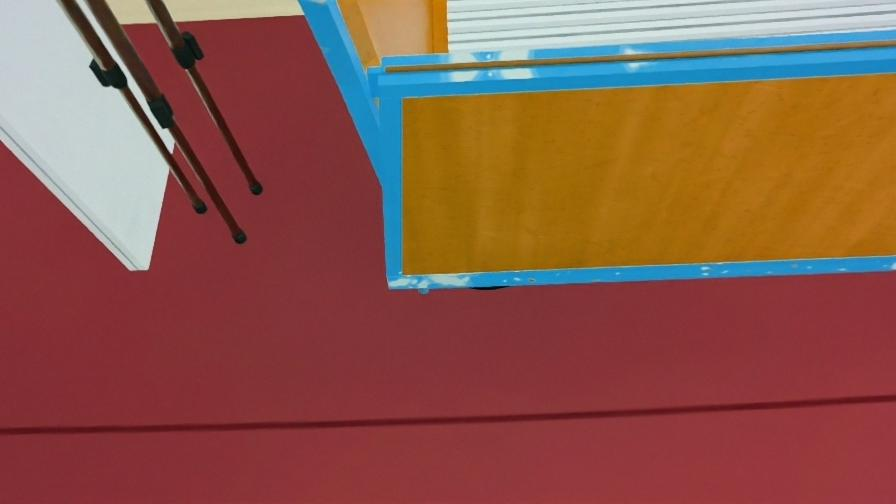

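Scene clock: 72.70 s.
Joint torques (N m): left_arm=[-2.97 2.77 1.61 -5.68 0.13 -0.16 -0.36] | right_arm=[-2.01 1.03 -0.3 -1.91 -0.09 -0.56 -0.05]
External joint torques (N m): left_arm=[0.68 -0.76 -0.21 -0.72 0.11 -0.01 -0.36] | right_arm=[-1.08 -1.01 -0.65 -0.28 -0.16 0.05 -0.07]
Wrist force (N): left_arm=[1.2 0.2 -8.1] | right_arm=[-2.7 0.7 -4.3]
Wrist torque (N m): left_arm=[-0.20 0.22 0.14] | right_arm=[-0.10 -0.11 -0.09]
Wrist force, peak (N): left_arm=[-0.9 1.6 -8.2] | right_arm=[-2.6 0.5 -5.2]
move: done
base_odometry: x=-0.060 y=+0.000 heading=+0.000
lidar_m: 0.80 1.09 1.60 4.30 1.41 1.01 0.97 1.02 1.37 3.42 1.18 0.84
base_status: not commanded
joint_positions: torso_squat_rad=+0.650 torso_shift_rad=+0.200 torso_pitch_rad=+1.100 torso_yaw_rad=+0.000 left_shoulder_pitch_rad=-0.989 left_shoulder_roll_rad=+0.557 left_shoulder_yaw_rad=-0.647 left_elbow_rad=-1.065 left_forearm_roll_rad=+0.289 left_wrist_pitch_rad=+0.752 left_hand_roll_rad=-0.784 left_gripper_m=+0.099 right_shoulder_pitch_rad=-1.000 right_shoulder_roll_rad=-0.100 right_shoulder_yaw_rad=-0.018 right_elbow_rad=-0.400 right_forearm_roll_rad=+0.049 right_wrist_pitch_rad=-0.014 right_hand_roll_rad=+0.035 right_gripper_m=+0.099 head_pan_rad=+0.000 head_tilt_rad=+0.000
joint_status: all done
wheel_motors_off: 0
motor_effort: left_wheel=+0(1) right_wheel=-1(3)
chest: x=+0.1585 y=+0.0001 z=+0.9670 quat_wxyz=(+0.853, +0.000, +0.523, +0.000) (m; base frame)
left_hand: x=+0.3604 y=+0.1997 z=+0.3006 quat_wxyz=(+0.708, +0.003, -0.002, -0.706) (m; base frame)
left_hand_status: reached (checked arc, planned for 3.0 s): 1 mm and 0.4 deg off.
right_hand: x=+0.3098 y=-0.1284 z=+0.2528 quat_wxyz=(+0.975, +0.057, -0.139, +0.165) (m; base frame)
pictures: none

Scene clock: 76.03 s.
Joint torques (N m): left_arm=[-2.65 2.95 1.53 -5.62 0.21 -0.11 -0.28] | right_arm=[-1.43 -5.34 -0.75 -5.37 -0.24 0.15 0.04]
External joint torques (N m): left_arm=[1.01 -0.57 -0.29 -0.67 0.19 0.04 -0.28] | right_arm=[1.9 -1.49 1 -0.75 -0.4 0.25 0.04]
Wrist force (N): left_arm=[0.7 0.8 -8.0] | right_arm=[-0.8 0.6 -4.5]
Wrist torque (N m): left_arm=[-0.28 0.17 0.10] | right_arm=[-0.03 0.02 -0.23]
Wrist force, peak (N): left_arm=[0.6 1.1 -8.8] | right_arm=[-2.6 1.2 -5.2]
move: done
base_odometry: x=-0.060 y=+0.000 heading=+0.000
lidar_m: 0.80 1.09 1.60 4.29 1.41 1.01 0.97 1.01 1.34 3.39 1.19 0.84
base_status: not commanded
joint_positions: torso_squat_rad=+0.650 torso_shift_rad=+0.200 torso_pitch_rad=+1.100 torso_yaw_rad=+0.000 left_shoulder_pitch_rad=-0.989 left_shoulder_roll_rad=+0.557 left_shoulder_yaw_rad=-0.647 left_elbow_rad=-1.065 left_forearm_roll_rad=+0.289 left_wrist_pitch_rad=+0.752 left_hand_roll_rad=-0.784 left_gripper_m=+0.099 right_shoulder_pitch_rad=-0.977 right_shoulder_roll_rad=-0.542 right_shoulder_yaw_rad=+0.613 right_elbow_rad=-1.067 right_forearm_roll_rad=-0.274 right_wrist_pitch_rad=+0.757 right_hand_roll_rad=+0.807 right_gripper_m=+0.099 head_pan_rad=+0.000 head_tilt_rad=+0.000
joint_status: all done
wheel_motors_off: 0
motor_effort: left_wheel=+0(1) right_wheel=-1(3)
chest: x=+0.1585 y=+0.0001 z=+0.9670 quat_wxyz=(+0.853, +0.000, +0.523, +0.000) (m; base frame)
left_hand: x=+0.3604 y=+0.1997 z=+0.3006 quat_wxyz=(+0.708, +0.003, -0.002, -0.706) (m; base frame)
right_hand: x=+0.3605 y=-0.1994 z=+0.3008 quat_wxyz=(+0.708, -0.004, -0.002, +0.706) (m; base frame)
right_hand_status: reached (checked arc, planned for 3.0 s): 1 mm and 0.5 deg off.
pictures: head_camera
camera_calibration:
head_camera: T_world_to_cam=[[-0.0134498, -0.999504, -0.0284742, 0.0333361], [-0.86366, 0.025963, -0.503406, 0.873715], [0.503896, 0.0178212, -0.86358, 0.666978], [0, 0, 0, 1]] pos_world=[0.418953, -0.00125112, 1.01677]

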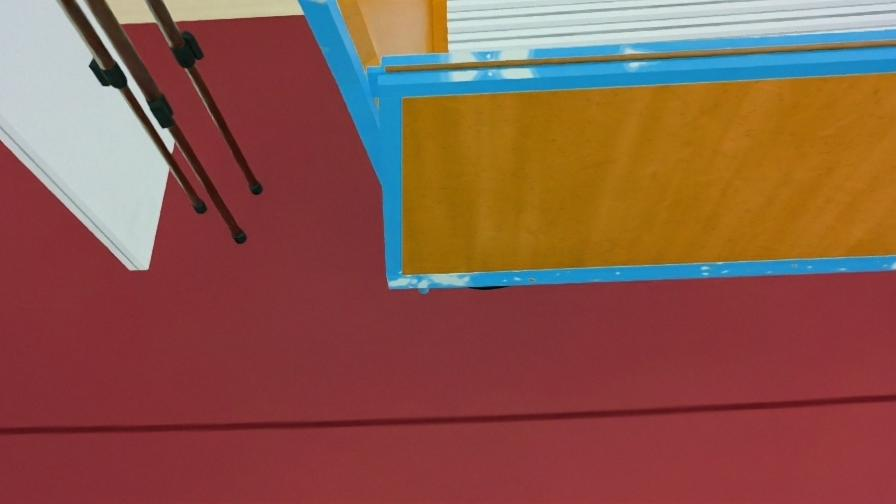

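{"op": "move", "data": {
  "joints": {"torso_pitch_rad": 0.4, "torso_squat_rad": 0.4, "torso_shift_rad": 0.0, "head_tilt_rad": 0.6},
  "min_time_s": 2.5
}}

{"op": "move", "data": {
  "base": {"turn_rad_s": 0.7, "for_s": 2.244}
}}

{"op": "move", "data": {
  "target": {"side": "left", "x": 0.42, "y": 0.22, "z": 0.95, "quat_wxyz": [0.707, 0, 0, -0.707]},
  "min_time_s": 2
}}

{"op": "move", "data": {
  "target": {"side": "right", "x": 0.42, "y": -0.22, "z": 0.95, "quat_wxyz": [0.707, 0, 0, 0.707]},
  "min_time_s": 2,
  "cameras": ["head_camera"]
}}

Scene clock: 85.10 s.
Joint torques (N m): left_arm=[-17.82 5.89 6.5 -6.41 -0.4 -1.1 -0.23] | right_arm=[-18.16 -8.74 -4.55 -6.76 0.52 -0.76 0.19]
External joint torques (N m): left_arm=[1.31 -1.9 0 0.09 0.14 -0.08 -0.24] | right_arm=[0.52 -0.74 1.4 -0.43 -0.23 0.21 0.2]
Wrist force (N): left_arm=[0.9 -2.7 -6.0] | right_arm=[-0.7 4.4 -4.1]
Wrist torque (N m): left_arm=[-0.06 0.22 0.15] | right_arm=[-0.25 0.04 -0.19]
Wrist force, peak (N): left_arm=[1.0 0.8 -8.8] | right_arm=[-0.7 4.7 -4.1]
move: done
base_odometry: x=-0.060 y=+0.000 heading=+0.000
lidar_m: 0.80 1.08 1.60 4.30 1.41 1.00 0.96 1.02 1.36 3.41 1.19 0.84
base_status: not commanded
joint_positions: torso_squat_rad=+0.400 torso_shift_rad=+0.000 torso_pitch_rad=+0.400 torso_yaw_rad=+0.000 left_shoulder_pitch_rad=-0.989 left_shoulder_roll_rad=+0.557 left_shoulder_yaw_rad=-0.647 left_elbow_rad=-1.065 left_forearm_roll_rad=+0.289 left_wrist_pitch_rad=+0.752 left_hand_roll_rad=-0.784 left_gripper_m=+0.099 right_shoulder_pitch_rad=-0.977 right_shoulder_roll_rad=-0.542 right_shoulder_yaw_rad=+0.613 right_elbow_rad=-1.067 right_forearm_roll_rad=-0.274 right_wrist_pitch_rad=+0.757 right_hand_roll_rad=+0.807 right_gripper_m=+0.099 head_pan_rad=+0.000 head_tilt_rad=+0.600
joint_status: all done
wheel_motors_off: 0
motor_effort: left_wheel=+1(3) right_wheel=+1(4)
chest: x=-0.1076 y=+0.0001 z=+1.2103 quat_wxyz=(+0.980, +0.000, +0.199, +0.000) (m; base frame)
left_hand: x=+0.4763 y=+0.1998 z=+0.8307 quat_wxyz=(+0.664, +0.245, -0.244, -0.662) (m; base frame)
right_hand: x=+0.4762 y=-0.1994 z=+0.8308 quat_wxyz=(+0.664, -0.246, -0.245, +0.662) (m; base frame)
pictures: none

Scene clock: 89.07 s.
Joint torques (N m): left_arm=[-17.66 6.23 6.67 -6.27 -0.38 -1.07 -0.3] | right_arm=[-18.62 -8.33 -4.51 -6.81 0.51 -0.94 0.03]
External joint torques (N m): left_arm=[1.46 -1.56 0.18 0.22 0.16 -0.05 -0.31] | right_arm=[0.06 -0.34 1.44 -0.47 -0.25 0.03 0.03]
Wrist force (N): left_arm=[0.4 -3.0 -6.4] | right_arm=[-0.9 4.5 -3.5]
Wrist torque (N m): left_arm=[-0.02 0.15 0.14] | right_arm=[-0.30 0.01 -0.21]
Wrist force, peak (N): left_arm=[1.4 -2.8 -7.0] | right_arm=[-1.0 5.1 -4.0]
move: done
base_odometry: x=-0.060 y=+0.000 heading=+1.563
lidar_m: 4.27 1.43 0.99 0.97 1.00 1.34 3.45 1.20 0.88 0.83 1.12 1.60
base_status: done (sent for 2.23 of 2.23 s)
joint_positions: torso_squat_rad=+0.400 torso_shift_rad=+0.000 torso_pitch_rad=+0.400 torso_yaw_rad=+0.000 left_shoulder_pitch_rad=-0.989 left_shoulder_roll_rad=+0.557 left_shoulder_yaw_rad=-0.647 left_elbow_rad=-1.065 left_forearm_roll_rad=+0.289 left_wrist_pitch_rad=+0.752 left_hand_roll_rad=-0.784 left_gripper_m=+0.099 right_shoulder_pitch_rad=-0.977 right_shoulder_roll_rad=-0.542 right_shoulder_yaw_rad=+0.613 right_elbow_rad=-1.067 right_forearm_roll_rad=-0.274 right_wrist_pitch_rad=+0.757 right_hand_roll_rad=+0.807 right_gripper_m=+0.099 head_pan_rad=+0.000 head_tilt_rad=+0.600
joint_status: not commanded
wheel_motors_off: 0
motor_effort: left_wheel=-1(35) right_wheel=+18(44)
chest: x=-0.1076 y=+0.0001 z=+1.2103 quat_wxyz=(+0.980, +0.000, +0.199, +0.000) (m; base frame)
left_hand: x=+0.4763 y=+0.1998 z=+0.8307 quat_wxyz=(+0.664, +0.245, -0.244, -0.662) (m; base frame)
right_hand: x=+0.4761 y=-0.1994 z=+0.8308 quat_wxyz=(+0.664, -0.246, -0.245, +0.662) (m; base frame)
pictures: none

Scene clock: 91.40 s.
Joint torques (N m): left_arm=[-21.74 8.26 7.89 -4.42 0.14 -0.19 -0.17] | right_arm=[-18.43 -8.66 -4.88 -6.71 0.54 -0.88 0.18]
External joint torques (N m): left_arm=[1.22 -1.52 1.75 1.06 0.07 -0.03 -0.17] | right_arm=[0.24 -0.67 1.07 -0.38 -0.21 0.09 0.19]
Wrist force (N): left_arm=[1.2 1.7 -7.3] | right_arm=[-0.5 5.2 -4.0]
Wrist torque (N m): left_arm=[-0.33 0.21 0.14] | right_arm=[-0.32 0.05 -0.21]
Wrist force, peak (N): left_arm=[1.1 1.4 -8.4] | right_arm=[-0.5 5.2 -4.0]
move: done
base_odometry: x=-0.060 y=+0.000 heading=+1.563
lidar_m: 4.28 1.42 1.00 0.96 1.00 1.35 3.47 1.20 0.87 0.84 1.11 1.61
base_status: not commanded
joint_positions: torso_squat_rad=+0.400 torso_shift_rad=+0.000 torso_pitch_rad=+0.400 torso_yaw_rad=+0.000 left_shoulder_pitch_rad=-1.386 left_shoulder_roll_rad=+0.649 left_shoulder_yaw_rad=-0.534 left_elbow_rad=-0.895 left_forearm_roll_rad=+0.919 left_wrist_pitch_rad=+1.644 left_hand_roll_rad=-1.198 left_gripper_m=+0.099 right_shoulder_pitch_rad=-0.977 right_shoulder_roll_rad=-0.542 right_shoulder_yaw_rad=+0.613 right_elbow_rad=-1.067 right_forearm_roll_rad=-0.274 right_wrist_pitch_rad=+0.757 right_hand_roll_rad=+0.807 right_gripper_m=+0.099 head_pan_rad=+0.000 head_tilt_rad=+0.600
joint_status: all done
wheel_motors_off: 0
motor_effort: left_wheel=-1(2) right_wheel=+17(19)
chest: x=-0.1076 y=+0.0001 z=+1.2103 quat_wxyz=(+0.980, +0.000, +0.199, +0.000) (m; base frame)
left_hand: x=+0.4199 y=+0.2199 z=+0.9501 quat_wxyz=(+0.707, +0.001, -0.001, -0.707) (m; base frame)
left_hand_status: reached (checked arc, planned for 2.0 s): 0 mm and 0.1 deg off.
right_hand: x=+0.4761 y=-0.1994 z=+0.8308 quat_wxyz=(+0.664, -0.246, -0.245, +0.662) (m; base frame)
pictures: none

Scene clock: 93.73 s.
Joint torques (N m): left_arm=[-21.46 8.11 8.03 -4.37 0.18 -0.15 -0.24] | right_arm=[-24.27 -11.21 -6.99 -5.03 -0.03 0.1 0.11]
External joint torques (N m): left_arm=[1.5 -1.67 1.9 1.11 0.12 0 -0.24] | right_arm=[-1.74 -1.32 -1.52 0.37 -0.23 0.2 0.11]
Wrist force (N): left_arm=[0.9 1.9 -7.8] | right_arm=[-0.6 0.2 -5.3]
Wrist torque (N m): left_arm=[-0.31 0.23 0.17] | right_arm=[-0.02 0.07 -0.23]
Wrist force, peak (N): left_arm=[1.4 1.9 -8.3] | right_arm=[-0.1 5.0 -3.8]
move: done
base_odometry: x=-0.060 y=+0.000 heading=+1.563
lidar_m: 4.25 1.41 1.00 0.96 1.00 1.34 3.46 1.22 0.87 0.83 1.11 1.60
base_status: not commanded
joint_positions: torso_squat_rad=+0.400 torso_shift_rad=+0.000 torso_pitch_rad=+0.400 torso_yaw_rad=+0.000 left_shoulder_pitch_rad=-1.386 left_shoulder_roll_rad=+0.649 left_shoulder_yaw_rad=-0.534 left_elbow_rad=-0.894 left_forearm_roll_rad=+0.919 left_wrist_pitch_rad=+1.644 left_hand_roll_rad=-1.198 left_gripper_m=+0.099 right_shoulder_pitch_rad=-1.378 right_shoulder_roll_rad=-0.636 right_shoulder_yaw_rad=+0.500 right_elbow_rad=-0.894 right_forearm_roll_rad=-0.888 right_wrist_pitch_rad=+1.656 right_hand_roll_rad=+1.208 right_gripper_m=+0.099 head_pan_rad=+0.000 head_tilt_rad=+0.600
joint_status: all done
wheel_motors_off: 0
motor_effort: left_wheel=-1(1) right_wheel=+16(19)
chest: x=-0.1076 y=+0.0001 z=+1.2103 quat_wxyz=(+0.980, +0.000, +0.199, +0.000) (m; base frame)
left_hand: x=+0.4199 y=+0.2199 z=+0.9501 quat_wxyz=(+0.707, +0.001, -0.001, -0.707) (m; base frame)
right_hand: x=+0.4197 y=-0.2198 z=+0.9498 quat_wxyz=(+0.707, +0.000, +0.000, +0.707) (m; base frame)
right_hand_status: reached (checked arc, planned for 2.0 s): 0 mm and 0.1 deg off.
pictures: head_camera
camera_calibration:
head_camera: T_world_to_cam=[[-0.0105397, -0.999504, -0.0296737, 0.0402393], [-0.809034, 0.0259639, -0.587188, 0.857852], [0.587668, 0.0178182, -0.808906, 1.07178], [0, 0, 0, 1]] pos_world=[0.0646053, -0.00115111, 1.37188]

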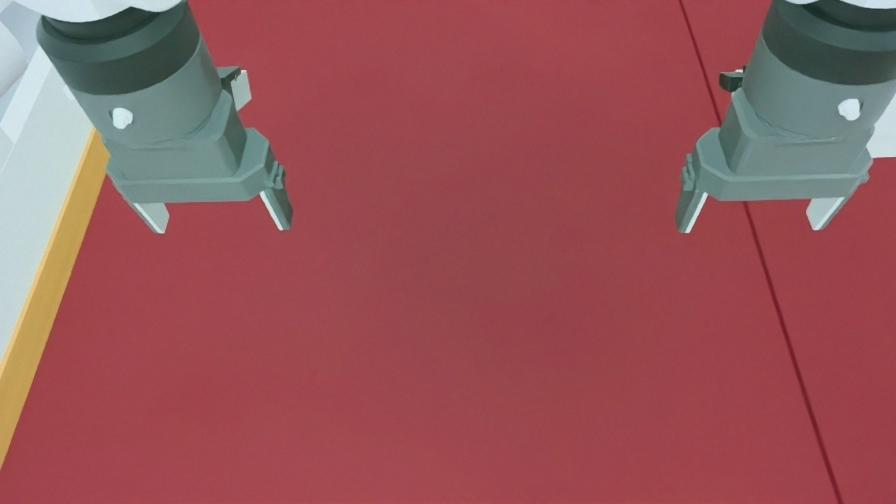

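{"op": "move", "data": {
  "base": {"x_m_s": 0.4, "for_s": 3.1},
  "joints": {"left_gripper_m": 0.0, "right_gripper_m": 0.0}
}}

{"op": "move", "data": {
  "base": {"turn_rad_s": -0.7, "for_s": 2.233},
  "cameras": ["head_camera"]
}}

Scene clock: 100.47 s.
Joint torques (N m): left_arm=[-20.94 7.85 8.06 -4.64 0.24 -0.24 -0.23] | right_arm=[-23.62 -10.62 -7.04 -5.36 0.12 0.06 0.13]
External joint torques (N m): left_arm=[2.02 -1.93 1.92 0.84 0.17 -0.08 -0.23] | right_arm=[-1.09 -0.73 -1.57 0.04 -0.08 0.16 0.13]
Wrist force (N): left_arm=[1.2 1.7 -7.1] | right_arm=[-1.1 0.5 -5.2]
Wrist torque (N m): left_arm=[-0.32 0.26 0.13] | right_arm=[-0.05 -0.01 -0.20]
Wrist force, peak (N): left_arm=[0.8 0.5 -8.5] | right_arm=[-1.1 0.0 -6.0]
move: done
base_odometry: x=-0.050 y=+1.240 heading=+1.563
lidar_m: 4.36 1.48 1.04 1.00 1.04 1.39 3.55 1.41 1.18 0.96 1.57 2.13
base_status: done (sent for 3.1 of 3.1 s)
joint_positions: torso_squat_rad=+0.400 torso_shift_rad=+0.000 torso_pitch_rad=+0.400 torso_yaw_rad=+0.000 left_shoulder_pitch_rad=-1.386 left_shoulder_roll_rad=+0.649 left_shoulder_yaw_rad=-0.534 left_elbow_rad=-0.894 left_forearm_roll_rad=+0.919 left_wrist_pitch_rad=+1.644 left_hand_roll_rad=-1.198 left_gripper_m=+0.000 right_shoulder_pitch_rad=-1.378 right_shoulder_roll_rad=-0.636 right_shoulder_yaw_rad=+0.500 right_elbow_rad=-0.894 right_forearm_roll_rad=-0.888 right_wrist_pitch_rad=+1.656 right_hand_roll_rad=+1.208 right_gripper_m=+0.000 head_pan_rad=+0.000 head_tilt_rad=+0.600
joint_status: all done
wheel_motors_off: 0
motor_effort: left_wheel=+11(36) right_wheel=-9(46)
chest: x=-0.1075 y=+0.0001 z=+1.2102 quat_wxyz=(+0.980, +0.000, +0.199, +0.000) (m; base frame)
left_hand: x=+0.4200 y=+0.2200 z=+0.9501 quat_wxyz=(+0.707, +0.001, +0.000, -0.707) (m; base frame)
right_hand: x=+0.4198 y=-0.2199 z=+0.9498 quat_wxyz=(+0.707, +0.000, +0.000, +0.707) (m; base frame)
pictures: none

Scene clock: 104.43 s.
Joint torques (N m): left_arm=[-21.61 8.1 7.84 -4.85 0.22 -0.17 -0.29] | right_arm=[-23.21 -10.85 -6.66 -5.55 -0.01 -0.11 0.18]
External joint torques (N m): left_arm=[1.35 -1.68 1.7 0.63 0.16 -0.01 -0.29] | right_arm=[-0.69 -0.96 -1.19 -0.16 -0.22 -0.01 0.18]
Wrist force (N): left_arm=[1.0 1.2 -6.8] | right_arm=[-1.0 0.6 -5.2]
Wrist torque (N m): left_arm=[-0.24 0.20 0.17] | right_arm=[-0.04 0.00 -0.22]
Wrist force, peak (N): left_arm=[1.8 1.8 -8.2] | right_arm=[-0.9 0.5 -5.7]
move: done
base_odometry: x=-0.050 y=+1.240 heading=+0.001
lidar_m: 0.94 1.58 2.14 4.36 1.47 1.05 0.99 1.06 1.42 3.54 1.40 1.17
base_status: done (sent for 2.23 of 2.23 s)
joint_positions: torso_squat_rad=+0.400 torso_shift_rad=+0.000 torso_pitch_rad=+0.400 torso_yaw_rad=+0.000 left_shoulder_pitch_rad=-1.386 left_shoulder_roll_rad=+0.649 left_shoulder_yaw_rad=-0.534 left_elbow_rad=-0.894 left_forearm_roll_rad=+0.919 left_wrist_pitch_rad=+1.644 left_hand_roll_rad=-1.198 left_gripper_m=+0.000 right_shoulder_pitch_rad=-1.378 right_shoulder_roll_rad=-0.636 right_shoulder_yaw_rad=+0.500 right_elbow_rad=-0.894 right_forearm_roll_rad=-0.888 right_wrist_pitch_rad=+1.656 right_hand_roll_rad=+1.208 right_gripper_m=+0.000 head_pan_rad=+0.000 head_tilt_rad=+0.600
joint_status: not commanded
wheel_motors_off: 0
motor_effort: left_wheel=+18(36) right_wheel=-2(40)
chest: x=-0.1075 y=+0.0001 z=+1.2102 quat_wxyz=(+0.980, +0.000, +0.199, +0.000) (m; base frame)
left_hand: x=+0.4199 y=+0.2200 z=+0.9501 quat_wxyz=(+0.707, +0.001, +0.000, -0.707) (m; base frame)
right_hand: x=+0.4198 y=-0.2199 z=+0.9498 quat_wxyz=(+0.707, +0.000, +0.000, +0.707) (m; base frame)
pictures: head_camera
camera_calibration:
head_camera: T_world_to_cam=[[-0.0105429, -0.999504, -0.0296704, 0.040136], [-0.809164, 0.0259606, -0.587009, 0.857699], [0.587489, 0.0178194, -0.809036, 1.07191], [0, 0, 0, 1]] pos_world=[0.0647054, -0.00125112, 1.37188]

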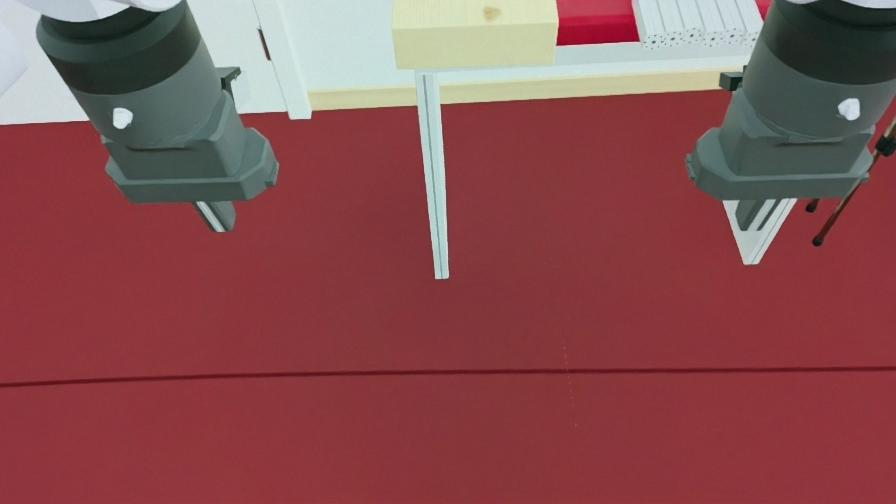

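{"op": "move", "data": {
  "base": {"turn_rad_s": -0.06, "for_s": 0.5}
}}

{"op": "move", "data": {
  "base": {"x_m_s": 0.25, "for_s": 2.14},
  "cameras": ["all"]
}}

Scene clock: 109.57 s.
Joint torques (N m): left_arm=[-21.55 8.09 8.03 -4.85 0.33 -0.26 -0.27] | right_arm=[-23.56 -10.79 -6.78 -5.43 -0.13 0.01 0.09]
External joint torques (N m): left_arm=[1.41 -1.69 1.89 0.63 0.26 -0.1 -0.27] | right_arm=[-1.04 -0.9 -1.31 -0.04 -0.33 0.11 0.09]
Wrist force (N): left_arm=[1.1 1.5 -7.7] | right_arm=[-0.7 0.4 -5.4]
Wrist torque (N m): left_arm=[-0.31 0.20 0.13] | right_arm=[-0.05 0.03 -0.22]
Wrist force, peak (N): left_arm=[0.9 1.7 -8.5] | right_arm=[-0.8 0.4 -5.9]
move: done
base_odometry: x=-0.051 y=+1.240 heading=-0.028
lidar_m: 0.95 1.57 2.05 4.35 1.53 1.06 1.00 1.05 1.37 3.22 1.39 1.16
base_status: done (sent for 0.5 of 0.5 s)
joint_positions: torso_squat_rad=+0.400 torso_shift_rad=+0.000 torso_pitch_rad=+0.400 torso_yaw_rad=+0.000 left_shoulder_pitch_rad=-1.386 left_shoulder_roll_rad=+0.649 left_shoulder_yaw_rad=-0.534 left_elbow_rad=-0.894 left_forearm_roll_rad=+0.919 left_wrist_pitch_rad=+1.644 left_hand_roll_rad=-1.198 left_gripper_m=+0.000 right_shoulder_pitch_rad=-1.378 right_shoulder_roll_rad=-0.636 right_shoulder_yaw_rad=+0.500 right_elbow_rad=-0.894 right_forearm_roll_rad=-0.888 right_wrist_pitch_rad=+1.656 right_hand_roll_rad=+1.208 right_gripper_m=+0.000 head_pan_rad=+0.000 head_tilt_rad=+0.600
joint_status: not commanded
wheel_motors_off: 0
motor_effort: left_wheel=+19(34) right_wheel=-2(20)
chest: x=-0.1075 y=+0.0001 z=+1.2102 quat_wxyz=(+0.980, +0.000, +0.199, +0.000) (m; base frame)
left_hand: x=+0.4199 y=+0.2200 z=+0.9500 quat_wxyz=(+0.707, +0.001, +0.000, -0.707) (m; base frame)
right_hand: x=+0.4198 y=-0.2199 z=+0.9498 quat_wxyz=(+0.707, +0.000, +0.000, +0.707) (m; base frame)
pictures: none

Scene clock: 112.63 s.
Joint torques (N m): left_arm=[-21.45 8.16 8.1 -4.77 0.14 -0.22 -0.24] | right_arm=[-23.67 -10.94 -6.89 -5.36 -0.14 -0.04 -0.02]
External joint torques (N m): left_arm=[1.51 -1.62 1.97 0.71 0.07 -0.07 -0.24] | right_arm=[-1.14 -1.06 -1.42 0.04 -0.34 0.06 -0.02]
Wrist force (N): left_arm=[1.2 1.3 -6.7] | right_arm=[-1.1 0.7 -5.0]
Wrist torque (N m): left_arm=[-0.30 0.25 0.18] | right_arm=[-0.03 -0.03 -0.21]
Wrist force, peak (N): left_arm=[1.3 1.2 -8.4] | right_arm=[-0.6 0.3 -6.0]
move: done
base_odometry: x=+0.483 y=+1.225 heading=-0.029
lidar_m: 0.41 0.42 1.37 3.29 2.33 1.62 1.53 1.58 2.08 1.27 0.77 0.86
base_status: done (sent for 2.13 of 2.13 s)
joint_positions: torso_squat_rad=+0.400 torso_shift_rad=+0.000 torso_pitch_rad=+0.400 torso_yaw_rad=+0.000 left_shoulder_pitch_rad=-1.386 left_shoulder_roll_rad=+0.649 left_shoulder_yaw_rad=-0.534 left_elbow_rad=-0.894 left_forearm_roll_rad=+0.919 left_wrist_pitch_rad=+1.644 left_hand_roll_rad=-1.198 left_gripper_m=+0.000 right_shoulder_pitch_rad=-1.378 right_shoulder_roll_rad=-0.636 right_shoulder_yaw_rad=+0.500 right_elbow_rad=-0.894 right_forearm_roll_rad=-0.888 right_wrist_pitch_rad=+1.656 right_hand_roll_rad=+1.208 right_gripper_m=+0.000 head_pan_rad=+0.000 head_tilt_rad=+0.600
joint_status: not commanded
wheel_motors_off: 0
motor_effort: left_wheel=-4(45) right_wheel=+2(36)
chest: x=-0.1075 y=+0.0001 z=+1.2102 quat_wxyz=(+0.980, +0.000, +0.199, +0.000) (m; base frame)
left_hand: x=+0.4200 y=+0.2200 z=+0.9500 quat_wxyz=(+0.707, +0.001, +0.000, -0.707) (m; base frame)
right_hand: x=+0.4198 y=-0.2199 z=+0.9498 quat_wxyz=(+0.707, +0.000, +0.000, +0.707) (m; base frame)
pictures: head_camera, left_wrist_camera, right_wrist_camera
camera_calibration:
head_camera: T_world_to_cam=[[-0.0105429, -0.999504, -0.0296704, 0.0401331], [-0.809164, 0.0259606, -0.587009, 0.85764], [0.587489, 0.0178194, -0.809036, 1.07183], [0, 0, 0, 1]] pos_world=[0.0647054, -0.00125112, 1.37178]
left_wrist_camera: T_world_to_cam=[[0.0269803, -0.999596, -0.00895752, 0.216535], [-0.888573, -0.0280867, 0.457875, -0.0266132], [-0.457941, -0.00439417, -0.888972, 1.11029], [0, 0, 0, 1]] pos_world=[0.478959, 0.220578, 1.00115]
right_wrist_camera: T_world_to_cam=[[0.0292268, -0.999231, -0.0261356, -0.208405], [-0.861703, -0.0384378, 0.505955, -0.100142], [-0.506571, 0.0077337, -0.862164, 1.10537], [0, 0, 0, 1]] pos_world=[0.479745, -0.220642, 0.998228]

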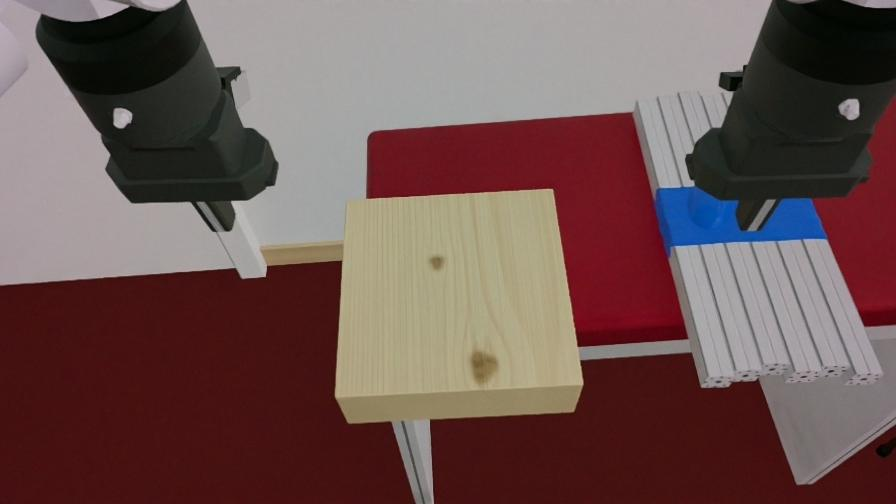

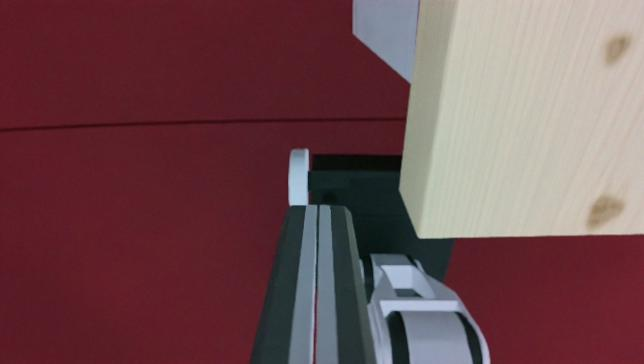

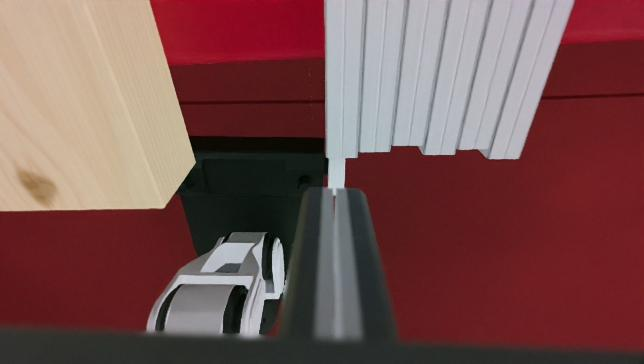

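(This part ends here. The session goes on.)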